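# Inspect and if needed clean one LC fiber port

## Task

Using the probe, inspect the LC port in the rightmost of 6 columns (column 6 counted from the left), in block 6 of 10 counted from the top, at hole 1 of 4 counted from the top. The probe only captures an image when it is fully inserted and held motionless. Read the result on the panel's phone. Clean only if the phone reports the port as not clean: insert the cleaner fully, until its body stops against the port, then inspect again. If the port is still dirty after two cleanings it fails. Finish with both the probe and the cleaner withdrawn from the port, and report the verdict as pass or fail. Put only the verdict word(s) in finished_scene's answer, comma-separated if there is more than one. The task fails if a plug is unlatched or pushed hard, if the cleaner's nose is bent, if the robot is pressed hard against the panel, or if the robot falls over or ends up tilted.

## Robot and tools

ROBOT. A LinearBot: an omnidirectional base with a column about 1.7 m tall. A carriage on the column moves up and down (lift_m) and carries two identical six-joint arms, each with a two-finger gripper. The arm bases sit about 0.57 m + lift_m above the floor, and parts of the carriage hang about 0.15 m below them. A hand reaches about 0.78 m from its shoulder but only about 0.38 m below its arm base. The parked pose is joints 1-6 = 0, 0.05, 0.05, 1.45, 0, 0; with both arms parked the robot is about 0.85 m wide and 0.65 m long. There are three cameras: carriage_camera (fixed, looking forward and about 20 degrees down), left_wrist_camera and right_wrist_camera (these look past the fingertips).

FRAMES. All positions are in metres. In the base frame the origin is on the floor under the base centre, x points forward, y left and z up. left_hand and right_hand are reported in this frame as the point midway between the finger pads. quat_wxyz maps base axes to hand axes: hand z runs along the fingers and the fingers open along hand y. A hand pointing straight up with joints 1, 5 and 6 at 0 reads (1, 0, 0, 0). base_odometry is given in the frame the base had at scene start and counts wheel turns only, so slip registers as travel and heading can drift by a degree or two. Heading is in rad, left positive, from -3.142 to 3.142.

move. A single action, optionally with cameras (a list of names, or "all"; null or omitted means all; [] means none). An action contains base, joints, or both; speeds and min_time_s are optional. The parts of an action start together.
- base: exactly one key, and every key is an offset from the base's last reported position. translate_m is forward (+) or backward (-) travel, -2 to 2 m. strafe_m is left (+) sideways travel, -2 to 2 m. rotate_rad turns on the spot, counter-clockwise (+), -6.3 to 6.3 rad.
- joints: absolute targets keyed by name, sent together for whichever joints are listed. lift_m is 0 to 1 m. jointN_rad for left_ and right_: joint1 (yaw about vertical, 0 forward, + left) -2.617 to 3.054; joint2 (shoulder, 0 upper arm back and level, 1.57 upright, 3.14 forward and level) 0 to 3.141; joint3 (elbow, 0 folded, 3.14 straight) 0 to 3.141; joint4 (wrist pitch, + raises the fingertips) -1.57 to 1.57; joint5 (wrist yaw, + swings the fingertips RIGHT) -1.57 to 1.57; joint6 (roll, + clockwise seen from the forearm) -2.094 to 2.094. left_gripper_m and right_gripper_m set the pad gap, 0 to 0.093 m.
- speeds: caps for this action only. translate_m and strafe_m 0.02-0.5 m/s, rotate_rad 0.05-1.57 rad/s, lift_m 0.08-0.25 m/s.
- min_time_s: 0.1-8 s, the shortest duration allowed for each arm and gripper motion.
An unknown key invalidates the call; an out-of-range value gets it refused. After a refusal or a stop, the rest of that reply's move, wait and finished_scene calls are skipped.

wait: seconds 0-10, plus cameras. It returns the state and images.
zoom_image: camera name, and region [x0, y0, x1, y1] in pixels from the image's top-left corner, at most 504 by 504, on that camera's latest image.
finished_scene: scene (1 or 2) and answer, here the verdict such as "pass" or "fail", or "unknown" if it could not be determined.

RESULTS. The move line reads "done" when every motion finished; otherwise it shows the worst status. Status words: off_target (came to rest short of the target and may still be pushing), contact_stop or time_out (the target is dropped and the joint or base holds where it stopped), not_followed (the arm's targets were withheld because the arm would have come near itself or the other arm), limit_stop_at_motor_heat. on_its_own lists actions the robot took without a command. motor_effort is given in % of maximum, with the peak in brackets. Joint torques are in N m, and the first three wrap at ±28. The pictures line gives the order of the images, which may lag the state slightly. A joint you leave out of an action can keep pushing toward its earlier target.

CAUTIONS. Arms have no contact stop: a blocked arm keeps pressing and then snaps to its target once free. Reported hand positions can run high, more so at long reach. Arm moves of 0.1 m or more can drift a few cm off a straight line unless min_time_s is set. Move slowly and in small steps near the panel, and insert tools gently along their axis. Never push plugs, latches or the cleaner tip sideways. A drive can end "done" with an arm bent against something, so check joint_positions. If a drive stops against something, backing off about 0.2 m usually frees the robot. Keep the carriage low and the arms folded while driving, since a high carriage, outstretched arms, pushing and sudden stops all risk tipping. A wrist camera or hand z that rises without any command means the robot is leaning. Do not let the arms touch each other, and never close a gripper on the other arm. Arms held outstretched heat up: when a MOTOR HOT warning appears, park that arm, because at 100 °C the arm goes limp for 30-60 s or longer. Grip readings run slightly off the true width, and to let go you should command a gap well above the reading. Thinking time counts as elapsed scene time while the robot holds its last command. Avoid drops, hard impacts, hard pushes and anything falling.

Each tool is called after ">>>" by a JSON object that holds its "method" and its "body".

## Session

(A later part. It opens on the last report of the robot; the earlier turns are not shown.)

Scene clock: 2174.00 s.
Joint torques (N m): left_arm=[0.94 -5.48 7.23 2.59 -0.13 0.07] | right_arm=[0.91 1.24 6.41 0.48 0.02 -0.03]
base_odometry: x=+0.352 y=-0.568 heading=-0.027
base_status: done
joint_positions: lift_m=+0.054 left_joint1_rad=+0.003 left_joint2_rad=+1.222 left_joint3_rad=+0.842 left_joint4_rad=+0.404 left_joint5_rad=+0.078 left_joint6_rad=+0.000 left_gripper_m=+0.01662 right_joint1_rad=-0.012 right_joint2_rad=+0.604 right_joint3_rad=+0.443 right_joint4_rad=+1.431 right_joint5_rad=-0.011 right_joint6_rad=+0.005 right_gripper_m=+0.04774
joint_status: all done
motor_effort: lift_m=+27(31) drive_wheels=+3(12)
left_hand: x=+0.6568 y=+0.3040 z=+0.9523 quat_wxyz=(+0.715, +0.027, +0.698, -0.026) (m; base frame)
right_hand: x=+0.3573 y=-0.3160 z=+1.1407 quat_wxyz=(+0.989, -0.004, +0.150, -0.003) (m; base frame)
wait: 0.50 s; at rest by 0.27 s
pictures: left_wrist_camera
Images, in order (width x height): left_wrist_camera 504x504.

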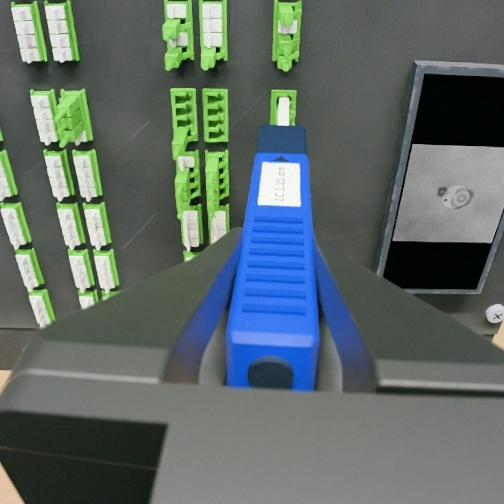

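>>> {"method": "move", "body": {"base": {"translate_m":-0.006}, "speeds": {"translate_m":0.03}, "cameras": []}}

>>> {"method": "move", "body": {"joints": {"left_joint1_rad":0.0145}, "cameras": []}}

>>> {"method": "wait", "body": {"seconds": 0.5, "cameras": ["left_wrist_camera"]}}

>>> {"method": "zoom_image", "body": {"camera": "left_wrist_camera", "region": [250, 60, 320, 130]}}

Scene clock: 2191.27 s.
Joint torques (N m): left_arm=[0.95 -5.46 7.17 2.6 -0.13 0.07] | right_arm=[0.9 1.21 6.42 0.48 0.02 -0.03]
move: done
base_odometry: x=+0.346 y=-0.568 heading=-0.028
base_status: done
joint_positions: lift_m=+0.054 left_joint1_rad=+0.003 left_joint2_rad=+1.222 left_joint3_rad=+0.842 left_joint4_rad=+0.404 left_joint5_rad=+0.078 left_joint6_rad=+0.000 left_gripper_m=+0.01662 right_joint1_rad=-0.012 right_joint2_rad=+0.604 right_joint3_rad=+0.443 right_joint4_rad=+1.431 right_joint5_rad=-0.011 right_joint6_rad=+0.005 right_gripper_m=+0.04774
joint_status: not commanded
motor_effort: lift_m=+28(31) drive_wheels=+0(13)
left_hand: x=+0.6568 y=+0.3040 z=+0.9523 quat_wxyz=(+0.715, +0.027, +0.698, -0.026) (m; base frame)
right_hand: x=+0.3572 y=-0.3160 z=+1.1407 quat_wxyz=(+0.989, -0.004, +0.149, -0.003) (m; base frame)
pictures: none
No camera images: "cameras" was empty.

Scene clock: 2191.57 s.
Joint torques (N m): left_arm=[0.92 -5.49 7.23 2.59 -0.13 0.07] | right_arm=[0.96 1.21 6.41 0.48 0.02 -0.04]
move: done
base_odometry: x=+0.346 y=-0.568 heading=-0.028
base_status: not commanded
joint_positions: lift_m=+0.054 left_joint1_rad=+0.006 left_joint2_rad=+1.222 left_joint3_rad=+0.842 left_joint4_rad=+0.404 left_joint5_rad=+0.078 left_joint6_rad=+0.000 left_gripper_m=+0.01662 right_joint1_rad=-0.012 right_joint2_rad=+0.604 right_joint3_rad=+0.443 right_joint4_rad=+1.431 right_joint5_rad=-0.011 right_joint6_rad=+0.005 right_gripper_m=+0.04774
joint_status: all done
motor_effort: lift_m=+27(29) drive_wheels=+0(1)
left_hand: x=+0.6568 y=+0.3051 z=+0.9523 quat_wxyz=(+0.715, +0.026, +0.698, -0.025) (m; base frame)
right_hand: x=+0.3572 y=-0.3160 z=+1.1407 quat_wxyz=(+0.989, -0.004, +0.149, -0.003) (m; base frame)
pictures: none
No camera images: "cameras" was empty.

Scene clock: 2192.07 s.
Joint torques (N m): left_arm=[0.92 -5.55 7.2 2.58 -0.14 0.06] | right_arm=[0.91 1.21 6.41 0.47 0.02 -0.04]
base_odometry: x=+0.346 y=-0.568 heading=-0.028
base_status: not commanded
joint_positions: lift_m=+0.054 left_joint1_rad=+0.006 left_joint2_rad=+1.222 left_joint3_rad=+0.842 left_joint4_rad=+0.404 left_joint5_rad=+0.078 left_joint6_rad=+0.000 left_gripper_m=+0.01662 right_joint1_rad=-0.012 right_joint2_rad=+0.604 right_joint3_rad=+0.443 right_joint4_rad=+1.431 right_joint5_rad=-0.011 right_joint6_rad=+0.005 right_gripper_m=+0.04774
joint_status: all done
motor_effort: lift_m=+28(29) drive_wheels=+1(1)
left_hand: x=+0.6568 y=+0.3051 z=+0.9523 quat_wxyz=(+0.715, +0.026, +0.698, -0.025) (m; base frame)
right_hand: x=+0.3572 y=-0.3160 z=+1.1407 quat_wxyz=(+0.989, -0.004, +0.149, -0.003) (m; base frame)
wait: 0.50 s; at rest by 0.27 s
pictures: left_wrist_camera
Images, in order (width x height): left_wrist_camera 504x504.

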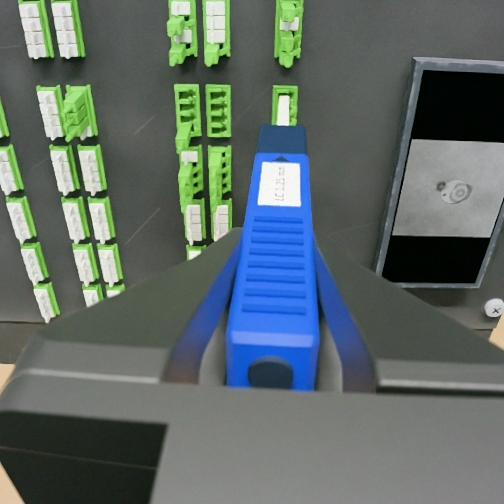

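Scaled by 7.200 from the camera's 504x504 image, which has a finer 720x720 frame.

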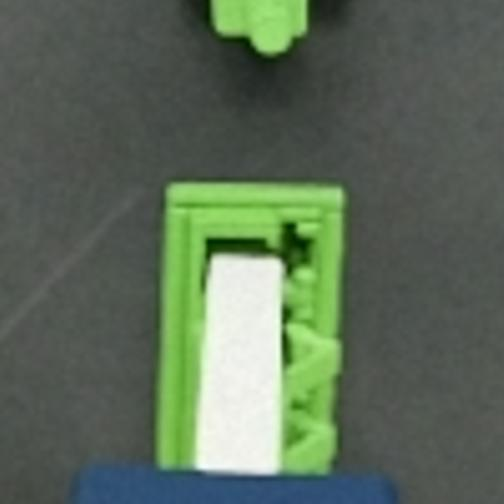

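>>> {"method": "move", "body": {"joints": {"left_joint1_rad":0.0156}, "base": {"translate_m":0.005}, "speeds": {"translate_m":0.02}, "cameras": []}}

>>> {"method": "wait", "body": {"seconds": 0.5, "cameras": ["left_wrist_camera"]}}

>>> {"method": "zoom_image", "body": {"camera": "left_wrist_camera", "region": [250, 60, 320, 130]}}

Scene clock: 2204.07 s.
Joint torques (N m): left_arm=[1.02 -5.35 7.21 2.58 -0.12 0.06] | right_arm=[0.91 1.29 6.42 0.48 0.02 -0.04]
move: done
base_odometry: x=+0.351 y=-0.568 heading=-0.028
base_status: done
joint_positions: lift_m=+0.054 left_joint1_rad=+0.006 left_joint2_rad=+1.222 left_joint3_rad=+0.842 left_joint4_rad=+0.404 left_joint5_rad=+0.079 left_joint6_rad=+0.000 left_gripper_m=+0.01662 right_joint1_rad=-0.012 right_joint2_rad=+0.604 right_joint3_rad=+0.443 right_joint4_rad=+1.431 right_joint5_rad=-0.011 right_joint6_rad=+0.005 right_gripper_m=+0.04774
joint_status: all done
motor_effort: lift_m=+28(31) drive_wheels=+2(8)
left_hand: x=+0.6568 y=+0.3051 z=+0.9523 quat_wxyz=(+0.715, +0.026, +0.698, -0.025) (m; base frame)
right_hand: x=+0.3573 y=-0.3160 z=+1.1407 quat_wxyz=(+0.989, -0.004, +0.150, -0.003) (m; base frame)
pictures: none
No camera images: "cameras" was empty.

Scene clock: 2204.57 s.
Joint torques (N m): left_arm=[1.02 -5.48 7.21 2.58 -0.14 0.07] | right_arm=[0.92 1.21 6.39 0.48 0.03 -0.04]
base_odometry: x=+0.351 y=-0.568 heading=-0.028
base_status: done
joint_positions: lift_m=+0.054 left_joint1_rad=+0.006 left_joint2_rad=+1.222 left_joint3_rad=+0.842 left_joint4_rad=+0.404 left_joint5_rad=+0.079 left_joint6_rad=+0.000 left_gripper_m=+0.01662 right_joint1_rad=-0.012 right_joint2_rad=+0.604 right_joint3_rad=+0.443 right_joint4_rad=+1.431 right_joint5_rad=-0.011 right_joint6_rad=+0.005 right_gripper_m=+0.04774
joint_status: all done
motor_effort: lift_m=+28(31) drive_wheels=+2(8)
left_hand: x=+0.6568 y=+0.3051 z=+0.9523 quat_wxyz=(+0.715, +0.026, +0.698, -0.025) (m; base frame)
right_hand: x=+0.3573 y=-0.3160 z=+1.1407 quat_wxyz=(+0.989, -0.004, +0.150, -0.003) (m; base frame)
wait: 0.50 s; at rest by 0.27 s
pictures: left_wrist_camera
Images, in order (width x height): left_wrist_camera 504x504.

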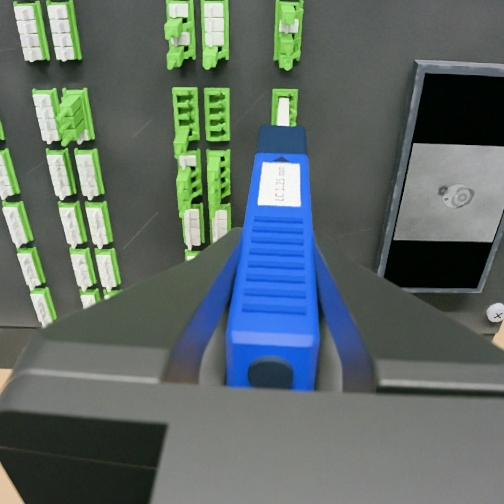

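Scaled by 7.200 from the camera's 504x504 image, which has a finer 720x720 frame.

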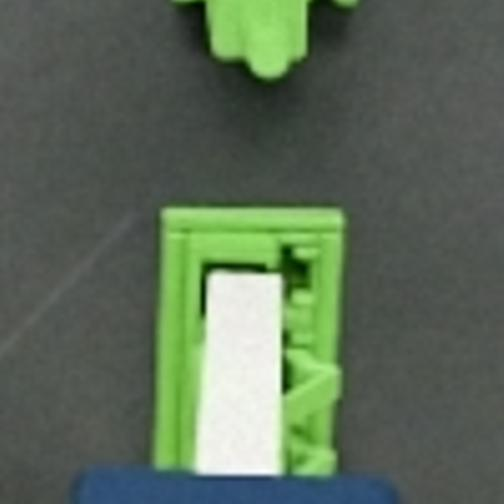

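>>> {"method": "move", "body": {"base": {"translate_m":-0.005}, "speeds": {"translate_m":0.03}, "cameras": []}}

>>> {"method": "move", "body": {"joints": {"left_joint1_rad":0.0174,"lift_m":0.0543}, "cameras": []}}

>>> {"method": "wait", "body": {"seconds": 0.5, "cameras": ["left_wrist_camera"]}}

>>> {"method": "zoom_image", "body": {"camera": "left_wrist_camera", "region": [250, 60, 320, 130]}}

Scene clock: 2228.63 s.
Joint torques (N m): left_arm=[1.01 -5.49 7.17 2.58 -0.14 0.07] | right_arm=[0.92 1.18 6.37 0.47 0.03 -0.03]
move: done
base_odometry: x=+0.346 y=-0.568 heading=-0.028
base_status: done
joint_positions: lift_m=+0.054 left_joint1_rad=+0.006 left_joint2_rad=+1.222 left_joint3_rad=+0.842 left_joint4_rad=+0.404 left_joint5_rad=+0.079 left_joint6_rad=+0.000 left_gripper_m=+0.01662 right_joint1_rad=-0.012 right_joint2_rad=+0.604 right_joint3_rad=+0.443 right_joint4_rad=+1.431 right_joint5_rad=-0.011 right_joint6_rad=+0.005 right_gripper_m=+0.04774
joint_status: not commanded
motor_effort: lift_m=+29(31) drive_wheels=-3(13)
left_hand: x=+0.6568 y=+0.3051 z=+0.9523 quat_wxyz=(+0.715, +0.026, +0.698, -0.025) (m; base frame)
right_hand: x=+0.3573 y=-0.3160 z=+1.1407 quat_wxyz=(+0.989, -0.004, +0.150, -0.003) (m; base frame)
pictures: none
No camera images: "cameras" was empty.

Scene clock: 2228.93 s.
Joint torques (N m): left_arm=[0.91 -5.49 7.2 2.59 -0.13 0.07] | right_arm=[0.92 1.22 6.34 0.46 0.02 -0.04]
move: done
base_odometry: x=+0.346 y=-0.568 heading=-0.028
base_status: not commanded
joint_positions: lift_m=+0.054 left_joint1_rad=+0.009 left_joint2_rad=+1.222 left_joint3_rad=+0.842 left_joint4_rad=+0.404 left_joint5_rad=+0.079 left_joint6_rad=+0.000 left_gripper_m=+0.01662 right_joint1_rad=-0.012 right_joint2_rad=+0.604 right_joint3_rad=+0.443 right_joint4_rad=+1.431 right_joint5_rad=-0.011 right_joint6_rad=+0.005 right_gripper_m=+0.04774
joint_status: all done
motor_effort: lift_m=+31(33) drive_wheels=-1(4)
left_hand: x=+0.6569 y=+0.3064 z=+0.9524 quat_wxyz=(+0.715, +0.025, +0.698, -0.024) (m; base frame)
right_hand: x=+0.3573 y=-0.3160 z=+1.1407 quat_wxyz=(+0.989, -0.004, +0.150, -0.003) (m; base frame)
pictures: none
No camera images: "cameras" was empty.

Scene clock: 2229.43 s.
Joint torques (N m): left_arm=[0.91 -5.53 7.21 2.58 -0.13 0.07] | right_arm=[0.94 1.24 6.41 0.48 0.03 -0.03]
base_odometry: x=+0.346 y=-0.568 heading=-0.028
base_status: not commanded
joint_positions: lift_m=+0.054 left_joint1_rad=+0.009 left_joint2_rad=+1.222 left_joint3_rad=+0.842 left_joint4_rad=+0.404 left_joint5_rad=+0.079 left_joint6_rad=+0.000 left_gripper_m=+0.01662 right_joint1_rad=-0.012 right_joint2_rad=+0.604 right_joint3_rad=+0.443 right_joint4_rad=+1.431 right_joint5_rad=-0.011 right_joint6_rad=+0.005 right_gripper_m=+0.04774
joint_status: all done
motor_effort: lift_m=+29(33) drive_wheels=-1(4)
left_hand: x=+0.6569 y=+0.3064 z=+0.9524 quat_wxyz=(+0.715, +0.025, +0.698, -0.024) (m; base frame)
right_hand: x=+0.3573 y=-0.3160 z=+1.1407 quat_wxyz=(+0.989, -0.004, +0.150, -0.003) (m; base frame)
wait: 0.50 s; at rest by 0.27 s
pictures: left_wrist_camera
Images, in order (width x height): left_wrist_camera 504x504.

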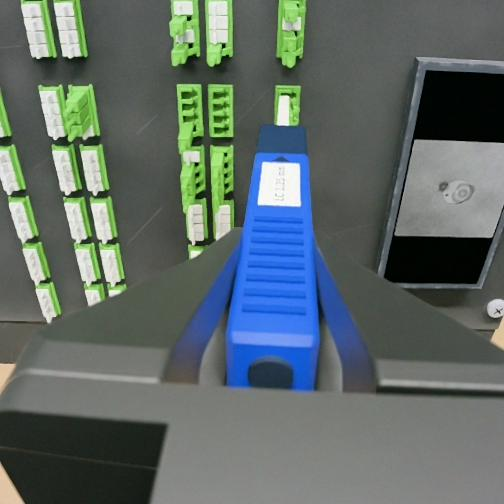

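Scaled by 7.200 from the camera's 504x504 image, which has a finer 720x720 frame.

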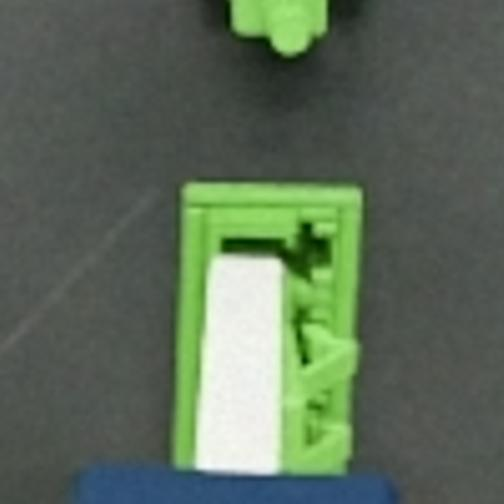

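>>> {"method": "move", "body": {"joints": {"left_joint5_rad":0.087}, "cameras": []}}

>>> {"method": "wait", "body": {"seconds": 0.5, "cameras": ["left_wrist_camera"]}}

>>> {"method": "zoom_image", "body": {"camera": "left_wrist_camera", "region": [250, 60, 320, 130]}}

Scene clock: 2240.83 s.
Joint torques (N m): left_arm=[0.91 -5.49 7.2 2.59 -0.08 0.07] | right_arm=[0.95 1.26 6.42 0.48 0.02 -0.03]
move: done
base_odometry: x=+0.346 y=-0.568 heading=-0.028
base_status: not commanded
joint_positions: lift_m=+0.054 left_joint1_rad=+0.009 left_joint2_rad=+1.222 left_joint3_rad=+0.842 left_joint4_rad=+0.404 left_joint5_rad=+0.079 left_joint6_rad=+0.000 left_gripper_m=+0.01662 right_joint1_rad=-0.012 right_joint2_rad=+0.604 right_joint3_rad=+0.443 right_joint4_rad=+1.431 right_joint5_rad=-0.011 right_joint6_rad=+0.005 right_gripper_m=+0.04774
joint_status: all done
motor_effort: lift_m=+30(32) drive_wheels=-1(1)
left_hand: x=+0.6569 y=+0.3064 z=+0.9524 quat_wxyz=(+0.715, +0.025, +0.698, -0.024) (m; base frame)
right_hand: x=+0.3573 y=-0.3160 z=+1.1407 quat_wxyz=(+0.989, -0.004, +0.150, -0.003) (m; base frame)
pictures: none
No camera images: "cameras" was empty.

Scene clock: 2241.33 s.
Joint torques (N m): left_arm=[0.95 -5.48 7.21 2.59 -0.07 0.07] | right_arm=[0.88 1.25 6.42 0.48 0.04 -0.04]
base_odometry: x=+0.346 y=-0.568 heading=-0.028
base_status: not commanded
joint_positions: lift_m=+0.054 left_joint1_rad=+0.009 left_joint2_rad=+1.222 left_joint3_rad=+0.842 left_joint4_rad=+0.404 left_joint5_rad=+0.079 left_joint6_rad=+0.000 left_gripper_m=+0.01662 right_joint1_rad=-0.012 right_joint2_rad=+0.604 right_joint3_rad=+0.443 right_joint4_rad=+1.431 right_joint5_rad=-0.011 right_joint6_rad=+0.005 right_gripper_m=+0.04774
joint_status: all done
motor_effort: lift_m=+30(32) drive_wheels=-1(1)
left_hand: x=+0.6569 y=+0.3064 z=+0.9524 quat_wxyz=(+0.715, +0.025, +0.698, -0.024) (m; base frame)
right_hand: x=+0.3573 y=-0.3160 z=+1.1407 quat_wxyz=(+0.989, -0.004, +0.150, -0.003) (m; base frame)
wait: 0.50 s; at rest by 0.27 s
pictures: left_wrist_camera
Images, in order (width x height): left_wrist_camera 504x504.

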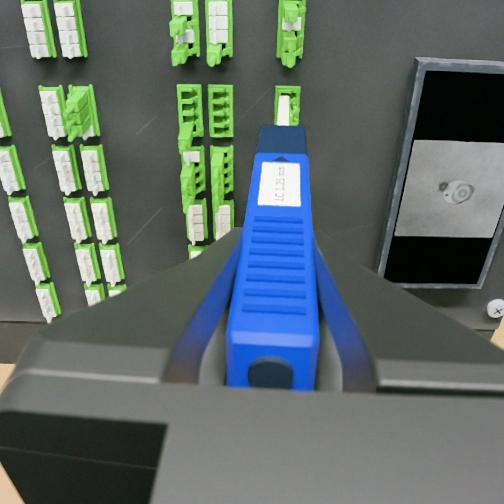

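Scaled by 7.200 from the camera's 504x504 image, which has a finer 720x720 frame.

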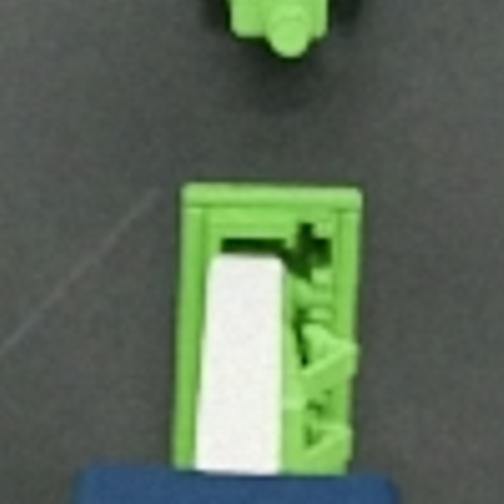

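>>> {"method": "move", "body": {"joints": {"left_joint5_rad":0.091}, "cameras": []}}

>>> {"method": "move", "body": {"base": {"translate_m":0.003}, "speeds": {"translate_m":0.02}, "cameras": []}}

>>> {"method": "wait", "body": {"seconds": 0.5, "cameras": ["left_wrist_camera"]}}

>>> {"method": "zoom_image", "body": {"camera": "left_wrist_camera", "region": [250, 60, 320, 130]}}

Scene clock: 2255.53 s.
Joint torques (N m): left_arm=[0.94 -5.5 7.19 2.59 -0.05 0.07] | right_arm=[0.96 1.24 6.42 0.48 0.02 -0.04]
move: done
base_odometry: x=+0.346 y=-0.568 heading=-0.028
base_status: not commanded
joint_positions: lift_m=+0.054 left_joint1_rad=+0.009 left_joint2_rad=+1.222 left_joint3_rad=+0.842 left_joint4_rad=+0.404 left_joint5_rad=+0.081 left_joint6_rad=+0.000 left_gripper_m=+0.01662 right_joint1_rad=-0.012 right_joint2_rad=+0.604 right_joint3_rad=+0.443 right_joint4_rad=+1.431 right_joint5_rad=-0.011 right_joint6_rad=+0.005 right_gripper_m=+0.04774
joint_status: all done
motor_effort: lift_m=+30(32) drive_wheels=+0(1)
left_hand: x=+0.6568 y=+0.3059 z=+0.9524 quat_wxyz=(+0.715, +0.026, +0.698, -0.025) (m; base frame)
right_hand: x=+0.3573 y=-0.3160 z=+1.1407 quat_wxyz=(+0.989, -0.004, +0.150, -0.003) (m; base frame)
pictures: none
No camera images: "cameras" was empty.

Scene clock: 2256.17 s.
Joint torques (N m): left_arm=[0.94 -5.45 7.24 2.58 -0.08 0.07] | right_arm=[0.9 1.24 6.42 0.5 0.02 -0.03]
move: done
base_odometry: x=+0.349 y=-0.568 heading=-0.028
base_status: done
joint_positions: lift_m=+0.054 left_joint1_rad=+0.009 left_joint2_rad=+1.222 left_joint3_rad=+0.842 left_joint4_rad=+0.404 left_joint5_rad=+0.083 left_joint6_rad=+0.000 left_gripper_m=+0.01662 right_joint1_rad=-0.012 right_joint2_rad=+0.604 right_joint3_rad=+0.443 right_joint4_rad=+1.431 right_joint5_rad=-0.011 right_joint6_rad=+0.005 right_gripper_m=+0.04774
joint_status: not commanded
motor_effort: lift_m=+33(34) drive_wheels=+0(7)
left_hand: x=+0.6568 y=+0.3057 z=+0.9525 quat_wxyz=(+0.715, +0.026, +0.698, -0.026) (m; base frame)
right_hand: x=+0.3572 y=-0.3160 z=+1.1408 quat_wxyz=(+0.989, -0.004, +0.149, -0.003) (m; base frame)
pictures: none
No camera images: "cameras" was empty.

Scene clock: 2256.67 s.
Joint torques (N m): left_arm=[0.92 -5.49 7.19 2.59 -0.07 0.06] | right_arm=[0.91 1.26 6.42 0.48 0.01 -0.04]
base_odometry: x=+0.349 y=-0.568 heading=-0.028
base_status: done
joint_positions: lift_m=+0.054 left_joint1_rad=+0.009 left_joint2_rad=+1.222 left_joint3_rad=+0.842 left_joint4_rad=+0.404 left_joint5_rad=+0.083 left_joint6_rad=+0.000 left_gripper_m=+0.01662 right_joint1_rad=-0.012 right_joint2_rad=+0.604 right_joint3_rad=+0.443 right_joint4_rad=+1.431 right_joint5_rad=-0.011 right_joint6_rad=+0.005 right_gripper_m=+0.04774
joint_status: not commanded
motor_effort: lift_m=+29(34) drive_wheels=+0(7)
left_hand: x=+0.6568 y=+0.3057 z=+0.9525 quat_wxyz=(+0.715, +0.026, +0.698, -0.026) (m; base frame)
right_hand: x=+0.3572 y=-0.3160 z=+1.1408 quat_wxyz=(+0.989, -0.004, +0.149, -0.003) (m; base frame)
wait: 0.50 s; at rest by 0.27 s
pictures: left_wrist_camera
Images, in order (width x height): left_wrist_camera 504x504.

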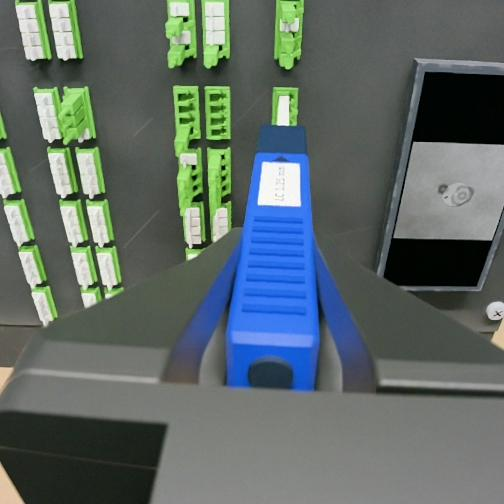

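Scaled by 7.200 from the camera's 504x504 image, which has a finer 720x720 frame.

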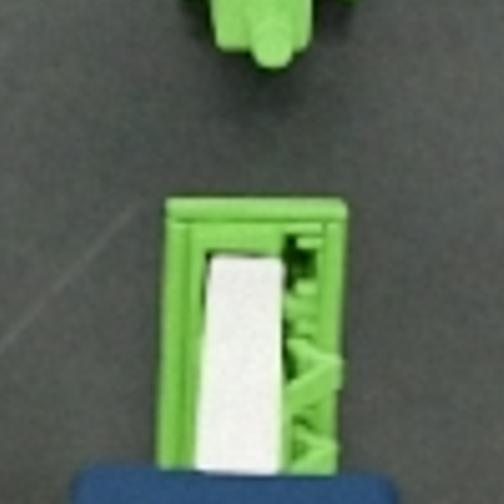

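>>> {"method": "move", "body": {"base": {"translate_m":0.004}, "speeds": {"translate_m":0.02}, "cameras": ["left_wrist_camera"]}}

>>> {"method": "zoom_image", "body": {"camera": "left_wrist_camera", "region": [250, 60, 320, 130]}}

Scene clock: 2267.90 s.
Joint torques (N m): left_arm=[0.91 -5.44 7.19 2.59 -0.05 0.06] | right_arm=[0.92 1.22 6.41 0.47 0.02 -0.05]
move: done
base_odometry: x=+0.353 y=-0.568 heading=-0.028
base_status: done
joint_positions: lift_m=+0.054 left_joint1_rad=+0.009 left_joint2_rad=+1.222 left_joint3_rad=+0.842 left_joint4_rad=+0.404 left_joint5_rad=+0.083 left_joint6_rad=+0.000 left_gripper_m=+0.01662 right_joint1_rad=-0.012 right_joint2_rad=+0.604 right_joint3_rad=+0.443 right_joint4_rad=+1.432 right_joint5_rad=-0.011 right_joint6_rad=+0.005 right_gripper_m=+0.04774
joint_status: not commanded
motor_effort: lift_m=+31(32) drive_wheels=+0(7)
left_hand: x=+0.6568 y=+0.3057 z=+0.9525 quat_wxyz=(+0.715, +0.026, +0.698, -0.026) (m; base frame)
right_hand: x=+0.3571 y=-0.3160 z=+1.1408 quat_wxyz=(+0.989, -0.004, +0.149, -0.003) (m; base frame)
pictures: left_wrist_camera
Images, in order (width x height): left_wrist_camera 504x504.

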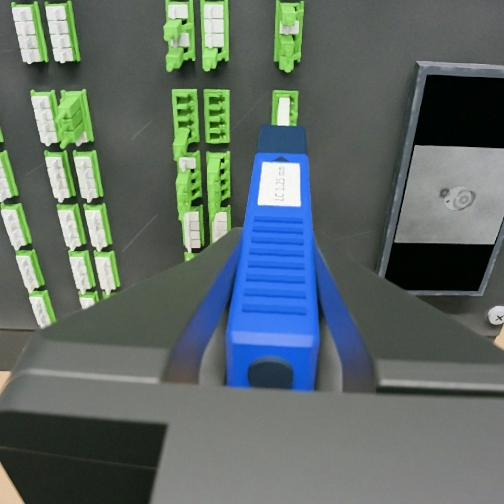

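Scaled by 7.200 from the camera's 504x504 image, which has a finer 720x720 frame.

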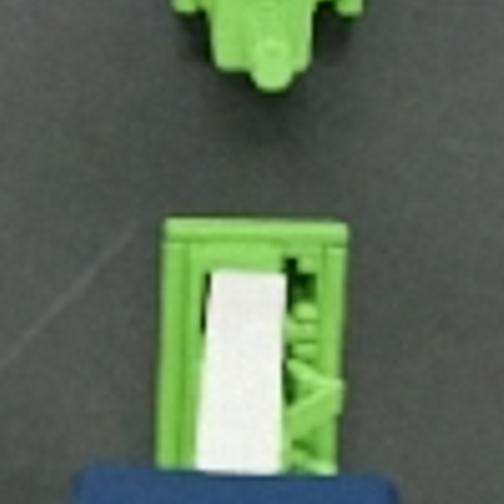

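>>> {"method": "move", "body": {"base": {"translate_m":0.006}, "speeds": {"translate_m":0.02}, "cameras": ["left_wrist_camera"]}}

>>> {"method": "zoom_image", "body": {"camera": "left_wrist_camera", "region": [250, 60, 320, 130]}}

Scene clock: 2282.90 s.
Joint torques (N m): left_arm=[0.91 -4.97 7.2 2.63 -0.1 0.07] | right_arm=[0.95 1.21 6.38 0.47 0.02 -0.03]
move: done
base_odometry: x=+0.359 y=-0.569 heading=-0.029
base_status: done
joint_positions: lift_m=+0.054 left_joint1_rad=+0.009 left_joint2_rad=+1.218 left_joint3_rad=+0.842 left_joint4_rad=+0.399 left_joint5_rad=+0.086 left_joint6_rad=+0.000 left_gripper_m=+0.01662 right_joint1_rad=-0.012 right_joint2_rad=+0.604 right_joint3_rad=+0.443 right_joint4_rad=+1.431 right_joint5_rad=-0.011 right_joint6_rad=+0.005 right_gripper_m=+0.04774
joint_status: not commanded
motor_effort: lift_m=+31(32) drive_wheels=+2(8)
left_hand: x=+0.6558 y=+0.3050 z=+0.9532 quat_wxyz=(+0.715, +0.028, +0.698, -0.027) (m; base frame)
right_hand: x=+0.3574 y=-0.3160 z=+1.1407 quat_wxyz=(+0.989, -0.004, +0.150, -0.003) (m; base frame)
pictures: left_wrist_camera
Images, in order (width x height): left_wrist_camera 504x504.

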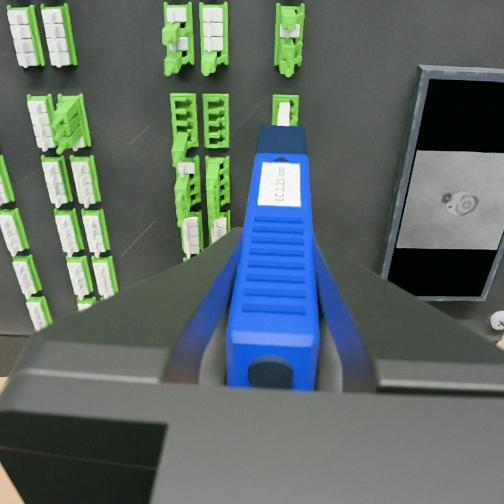

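Scaled by 7.200 from the camera's 504x504 image, which has a finer 720x720 frame.

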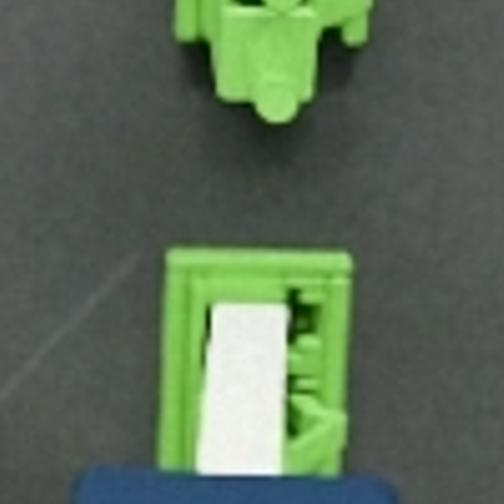

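>>> {"method": "move", "body": {"base": {"translate_m":0.006}, "speeds": {"translate_m":0.02}, "cameras": ["left_wrist_camera"]}}

>>> {"method": "zoom_image", "body": {"camera": "left_wrist_camera", "region": [250, 60, 320, 130]}}

Scene clock: 2294.97 s.
Joint torques (N m): left_arm=[0.65 -2.58 7.24 2.94 -0.13 0.07] | right_arm=[0.91 1.24 6.41 0.47 0.02 -0.04]
move: done
base_odometry: x=+0.364 y=-0.569 heading=-0.029
base_status: done
joint_positions: lift_m=+0.054 left_joint1_rad=+0.012 left_joint2_rad=+1.195 left_joint3_rad=+0.842 left_joint4_rad=+0.372 left_joint5_rad=+0.090 left_joint6_rad=+0.000 left_gripper_m=+0.01662 right_joint1_rad=-0.012 right_joint2_rad=+0.604 right_joint3_rad=+0.443 right_joint4_rad=+1.431 right_joint5_rad=-0.011 right_joint6_rad=+0.005 right_gripper_m=+0.04774
joint_status: not commanded
motor_effort: lift_m=+29(34) drive_wheels=+3(9)
left_hand: x=+0.6510 y=+0.3058 z=+0.9554 quat_wxyz=(+0.713, +0.028, +0.700, -0.027) (m; base frame)
right_hand: x=+0.3573 y=-0.3160 z=+1.1407 quat_wxyz=(+0.989, -0.004, +0.150, -0.003) (m; base frame)
pictures: left_wrist_camera
Images, in order (width x height): left_wrist_camera 504x504.

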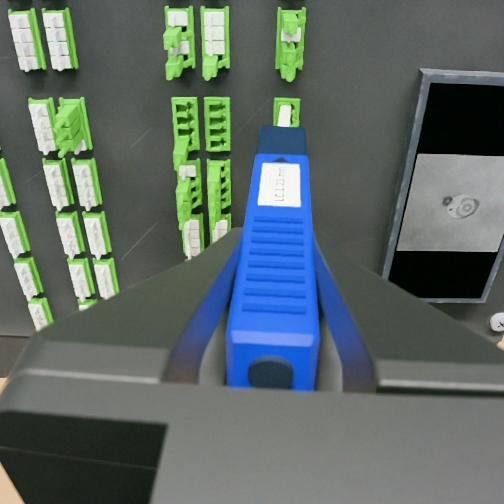

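Scaled by 7.200 from the camera's 504x504 image, which has a finer 720x720 frame.

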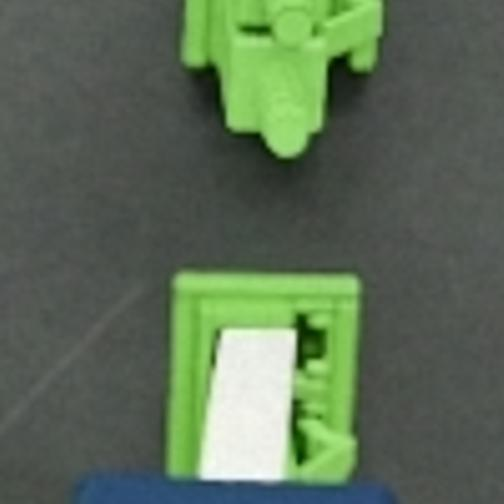

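>>> {"method": "move", "body": {"base": {"translate_m":-0.008}, "speeds": {"translate_m":0.03}, "cameras": ["left_wrist_camera"]}}

>>> {"method": "zoom_image", "body": {"camera": "left_wrist_camera", "region": [250, 60, 320, 130]}}

>>> {"method": "move", "body": {"base": {"translate_m":-0.008}, "speeds": {"translate_m":0.03}, "cameras": ["left_wrist_camera"]}}

>>> {"method": "zoom_image", "body": {"camera": "left_wrist_camera", "region": [250, 60, 320, 130]}}

Scene clock: 2311.70 s.
Joint torques (N m): left_arm=[0.65 -3.7 7.2 2.84 -0.13 0.06] | right_arm=[0.88 1.24 6.42 0.48 0.02 -0.04]
move: done
base_odometry: x=+0.356 y=-0.569 heading=-0.029
base_status: done
joint_positions: lift_m=+0.054 left_joint1_rad=+0.012 left_joint2_rad=+1.205 left_joint3_rad=+0.842 left_joint4_rad=+0.382 left_joint5_rad=+0.090 left_joint6_rad=+0.000 left_gripper_m=+0.01662 right_joint1_rad=-0.012 right_joint2_rad=+0.604 right_joint3_rad=+0.443 right_joint4_rad=+1.431 right_joint5_rad=-0.011 right_joint6_rad=+0.005 right_gripper_m=+0.04774
joint_status: not commanded
motor_effort: lift_m=+29(33) drive_wheels=+0(11)
left_hand: x=+0.6531 y=+0.3058 z=+0.9539 quat_wxyz=(+0.713, +0.028, +0.700, -0.027) (m; base frame)
right_hand: x=+0.3573 y=-0.3160 z=+1.1407 quat_wxyz=(+0.989, -0.004, +0.150, -0.003) (m; base frame)
pictures: left_wrist_camera
Images, in order (width x height): left_wrist_camera 504x504.

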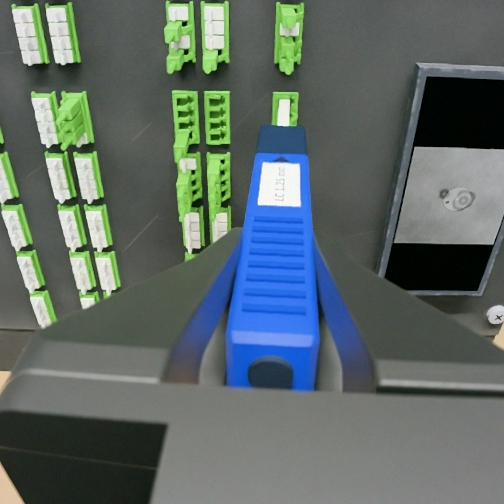

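Scaled by 7.200 from the camera's 504x504 image, which has a finer 720x720 frame.

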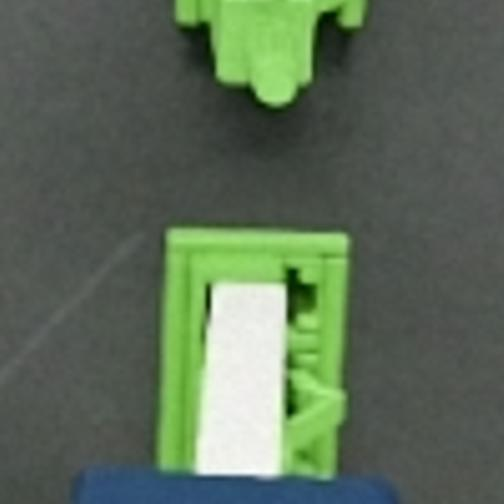

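Scene clock: 2312.40 s.
Joint torques (N m): left_arm=[0.66 -4.68 7.19 2.72 -0.14 0.07] | right_arm=[0.92 1.22 6.41 0.47 0.03 -0.04]
move: done
base_odometry: x=+0.348 y=-0.569 heading=-0.029
base_status: done
joint_positions: lift_m=+0.054 left_joint1_rad=+0.012 left_joint2_rad=+1.215 left_joint3_rad=+0.842 left_joint4_rad=+0.391 left_joint5_rad=+0.090 left_joint6_rad=+0.000 left_gripper_m=+0.01662 right_joint1_rad=-0.012 right_joint2_rad=+0.604 right_joint3_rad=+0.443 right_joint4_rad=+1.431 right_joint5_rad=-0.011 right_joint6_rad=+0.005 right_gripper_m=+0.04774
joint_status: not commanded
motor_effort: lift_m=+32(32) drive_wheels=+0(10)
left_hand: x=+0.6552 y=+0.3058 z=+0.9523 quat_wxyz=(+0.713, +0.028, +0.700, -0.027) (m; base frame)
right_hand: x=+0.3572 y=-0.3160 z=+1.1408 quat_wxyz=(+0.989, -0.004, +0.149, -0.003) (m; base frame)
pictures: left_wrist_camera
Images, in order (width x height): left_wrist_camera 504x504.

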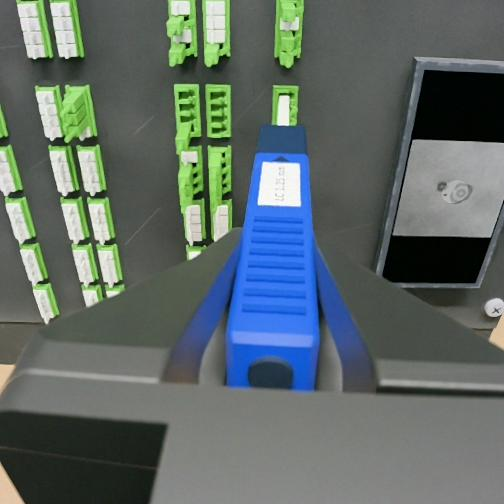

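Scaled by 7.200 from the camera's 504x504 image, which has a finer 720x720 frame.

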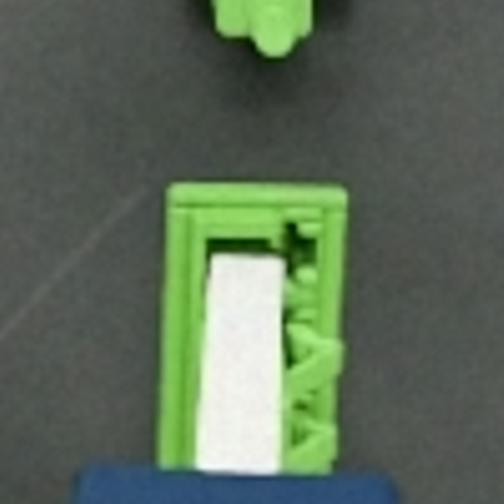

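>>> {"method": "move", "body": {"base": {"translate_m":0.01}, "speeds": {"translate_m":0.02}, "cameras": ["left_wrist_camera"]}}

>>> {"method": "zoom_image", "body": {"camera": "left_wrist_camera", "region": [250, 60, 320, 130]}}

>>> {"method": "move", "body": {"joints": {"lift_m":0.0525}, "cameras": ["left_wrist_camera"]}}

>>> {"method": "zoom_image", "body": {"camera": "left_wrist_camera", "region": [250, 60, 320, 130]}}

Scene clock: 2352.23 s.
Joint torques (N m): left_arm=[0.65 -4.79 7.2 2.68 -0.13 0.07] | right_arm=[0.95 1.28 6.41 0.47 0.03 -0.04]
move: done
base_odometry: x=+0.358 y=-0.569 heading=-0.029
base_status: done
joint_positions: lift_m=+0.054 left_joint1_rad=+0.012 left_joint2_rad=+1.216 left_joint3_rad=+0.842 left_joint4_rad=+0.395 left_joint5_rad=+0.090 left_joint6_rad=+0.000 left_gripper_m=+0.01662 right_joint1_rad=-0.012 right_joint2_rad=+0.604 right_joint3_rad=+0.443 right_joint4_rad=+1.431 right_joint5_rad=-0.011 right_joint6_rad=+0.005 right_gripper_m=+0.04774
joint_status: not commanded
motor_effort: lift_m=+33(34) drive_wheels=+0(7)
left_hand: x=+0.6555 y=+0.3058 z=+0.9527 quat_wxyz=(+0.714, +0.028, +0.699, -0.027) (m; base frame)
right_hand: x=+0.3573 y=-0.3160 z=+1.1407 quat_wxyz=(+0.989, -0.004, +0.150, -0.003) (m; base frame)
pictures: left_wrist_camera
Images, in order (width x height): left_wrist_camera 504x504.

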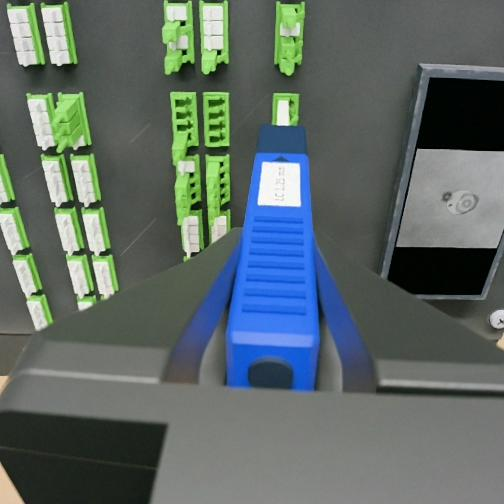

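Scaled by 7.200 from the camera's 504x504 image, which has a finer 720x720 frame.

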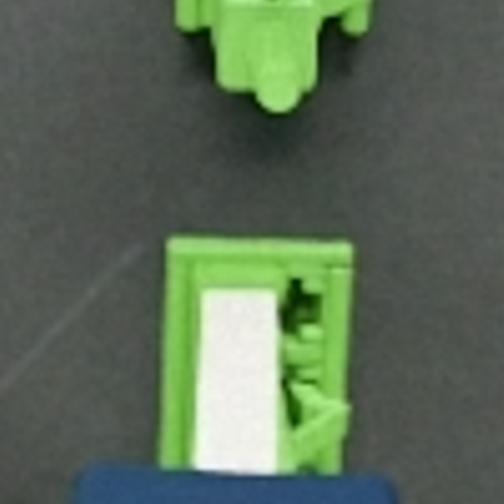

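Scene clock: 2352.60 s.
Joint torques (N m): left_arm=[0.65 -4.77 7.2 2.65 -0.14 0.07] | right_arm=[0.94 1.24 6.41 0.49 0.02 -0.03]
move: done
base_odometry: x=+0.358 y=-0.569 heading=-0.029
base_status: not commanded
joint_positions: lift_m=+0.053 left_joint1_rad=+0.012 left_joint2_rad=+1.216 left_joint3_rad=+0.842 left_joint4_rad=+0.398 left_joint5_rad=+0.090 left_joint6_rad=+0.000 left_gripper_m=+0.01662 right_joint1_rad=-0.012 right_joint2_rad=+0.604 right_joint3_rad=+0.443 right_joint4_rad=+1.430 right_joint5_rad=-0.011 right_joint6_rad=+0.005 right_gripper_m=+0.04774
joint_status: all done
motor_effort: lift_m=+25(32) drive_wheels=+1(1)
left_hand: x=+0.6555 y=+0.3058 z=+0.9518 quat_wxyz=(+0.715, +0.028, +0.698, -0.027) (m; base frame)
right_hand: x=+0.3575 y=-0.3160 z=+1.1391 quat_wxyz=(+0.989, -0.004, +0.150, -0.003) (m; base frame)
pictures: left_wrist_camera
Images, in order (width x height): left_wrist_camera 504x504.

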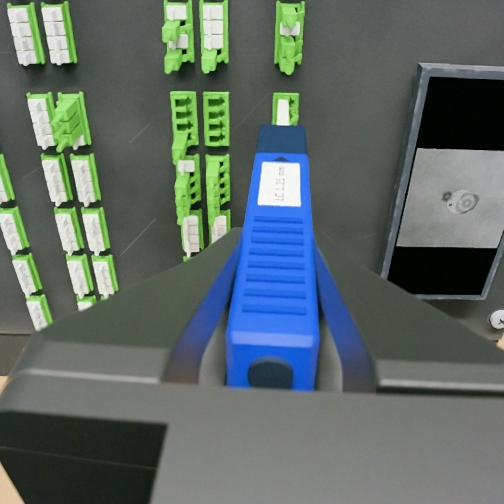

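Scaled by 7.200 from the camera's 504x504 image, which has a finer 720x720 frame.

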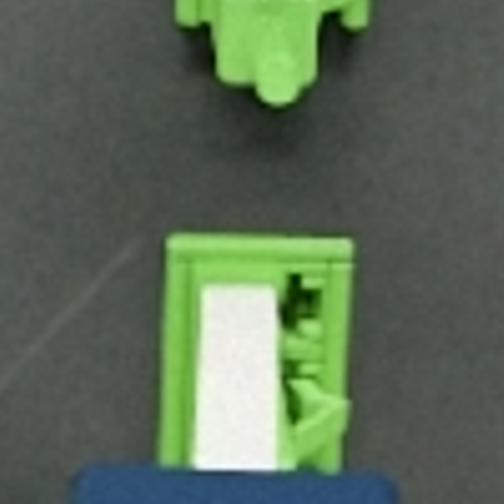

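>>> {"method": "move", "body": {"base": {"translate_m":-0.007}, "speeds": {"translate_m":0.03}, "cameras": ["left_wrist_camera"]}}

>>> {"method": "zoom_image", "body": {"camera": "left_wrist_camera", "region": [260, 80, 310, 130]}}

Scene clock: 2372.93 s.
Joint torques (N m): left_arm=[0.65 -4.9 7.2 2.63 -0.15 0.07] | right_arm=[0.88 1.24 6.42 0.46 0.03 -0.04]
move: done
base_odometry: x=+0.351 y=-0.569 heading=-0.029
base_status: done
joint_positions: lift_m=+0.053 left_joint1_rad=+0.012 left_joint2_rad=+1.217 left_joint3_rad=+0.842 left_joint4_rad=+0.399 left_joint5_rad=+0.090 left_joint6_rad=+0.000 left_gripper_m=+0.01662 right_joint1_rad=-0.012 right_joint2_rad=+0.604 right_joint3_rad=+0.443 right_joint4_rad=+1.432 right_joint5_rad=-0.011 right_joint6_rad=+0.005 right_gripper_m=+0.04774
joint_status: not commanded
motor_effort: lift_m=+27(31) drive_wheels=-1(11)
left_hand: x=+0.6555 y=+0.3058 z=+0.9521 quat_wxyz=(+0.715, +0.028, +0.698, -0.027) (m; base frame)
right_hand: x=+0.3571 y=-0.3160 z=+1.1392 quat_wxyz=(+0.989, -0.004, +0.149, -0.003) (m; base frame)
pictures: left_wrist_camera
Images, in order (width x height): left_wrist_camera 504x504.

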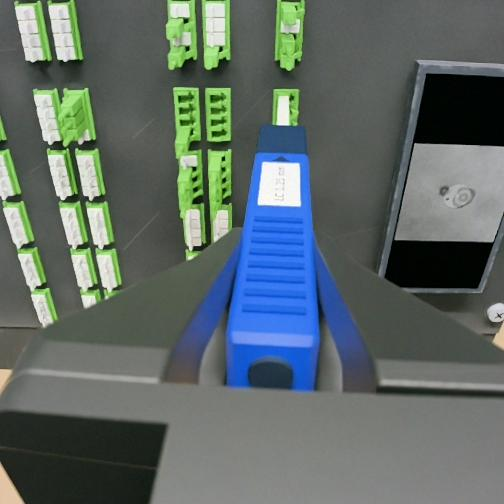

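Scaled by 10.080 from the camera's 504x504 image, which has a finer 720x720 frame.

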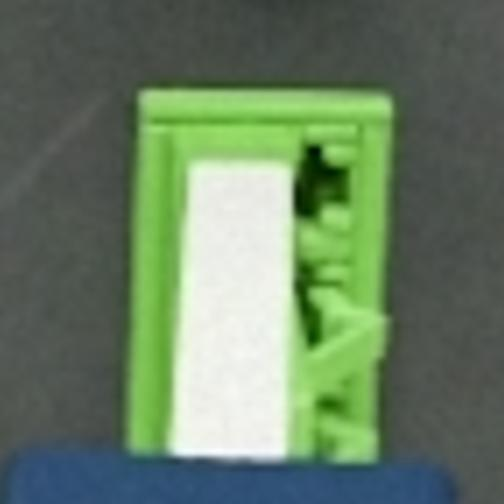

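>>> {"method": "move", "body": {"joints": {"lift_m":0.0521}, "base": {"translate_m":0.003}, "speeds": {"translate_m":0.03}, "cameras": ["left_wrist_camera"]}}

>>> {"method": "zoom_image", "body": {"camera": "left_wrist_camera", "region": [260, 80, 310, 130]}}

>>> {"method": "move", "body": {"base": {"translate_m":0.003}, "speeds": {"translate_m":0.03}, "cameras": ["left_wrist_camera"]}}

>>> {"method": "zoom_image", "body": {"camera": "left_wrist_camera", "region": [260, 80, 310, 130]}}

Scene clock: 2434.77 s.
Joint torques (N m): left_arm=[0.65 -4.94 7.21 2.62 -0.13 0.07] | right_arm=[0.94 1.25 6.41 0.48 0.01 -0.04]
move: done
base_odometry: x=+0.354 y=-0.569 heading=-0.029
base_status: done
joint_positions: lift_m=+0.052 left_joint1_rad=+0.012 left_joint2_rad=+1.217 left_joint3_rad=+0.842 left_joint4_rad=+0.401 left_joint5_rad=+0.090 left_joint6_rad=+0.000 left_gripper_m=+0.01662 right_joint1_rad=-0.012 right_joint2_rad=+0.604 right_joint3_rad=+0.443 right_joint4_rad=+1.431 right_joint5_rad=-0.011 right_joint6_rad=+0.005 right_gripper_m=+0.04774
joint_status: all done
motor_effort: lift_m=+25(29) drive_wheels=-1(8)
left_hand: x=+0.6557 y=+0.3058 z=+0.9518 quat_wxyz=(+0.715, +0.028, +0.698, -0.027) (m; base frame)
right_hand: x=+0.3574 y=-0.3160 z=+1.1388 quat_wxyz=(+0.989, -0.004, +0.150, -0.003) (m; base frame)
pictures: left_wrist_camera
Images, in order (width x height): left_wrist_camera 504x504.

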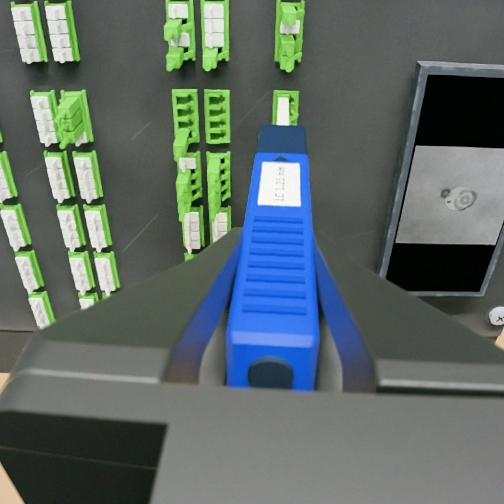

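Scaled by 10.080 from the camera's 504x504 image, which has a finer 720x720 frame.

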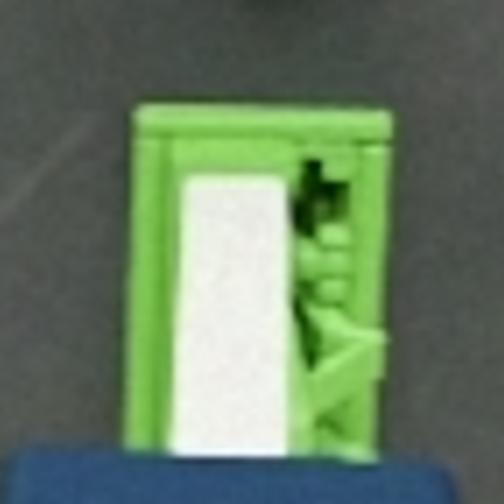

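Scene clock: 2435.40 s.
Joint torques (N m): left_arm=[0.66 -4.96 7.19 2.61 -0.12 0.06] | right_arm=[0.92 1.22 6.42 0.49 0.02 -0.03]
move: done
base_odometry: x=+0.357 y=-0.569 heading=-0.029
base_status: done
joint_positions: lift_m=+0.052 left_joint1_rad=+0.012 left_joint2_rad=+1.217 left_joint3_rad=+0.842 left_joint4_rad=+0.402 left_joint5_rad=+0.090 left_joint6_rad=+0.000 left_gripper_m=+0.01662 right_joint1_rad=-0.012 right_joint2_rad=+0.604 right_joint3_rad=+0.443 right_joint4_rad=+1.431 right_joint5_rad=-0.011 right_joint6_rad=+0.005 right_gripper_m=+0.04774
joint_status: not commanded
motor_effort: lift_m=+25(30) drive_wheels=+0(8)
left_hand: x=+0.6557 y=+0.3058 z=+0.9520 quat_wxyz=(+0.716, +0.028, +0.697, -0.027) (m; base frame)
right_hand: x=+0.3574 y=-0.3160 z=+1.1388 quat_wxyz=(+0.989, -0.004, +0.150, -0.003) (m; base frame)
pictures: left_wrist_camera
Images, in order (width x height): left_wrist_camera 504x504.

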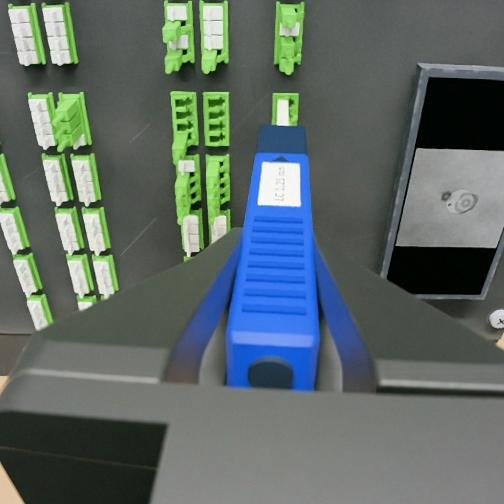

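Scaled by 10.080 from the camera's 504x504 image, which has a finer 720x720 frame.

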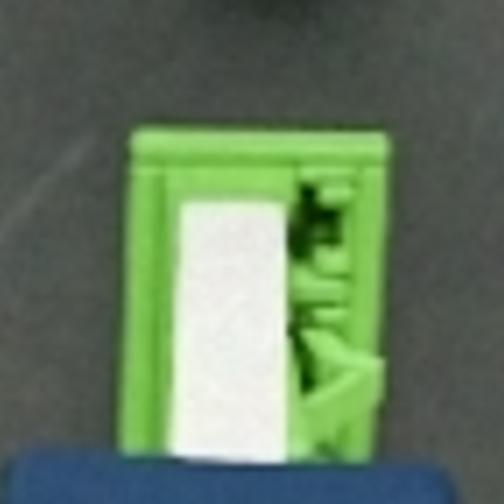

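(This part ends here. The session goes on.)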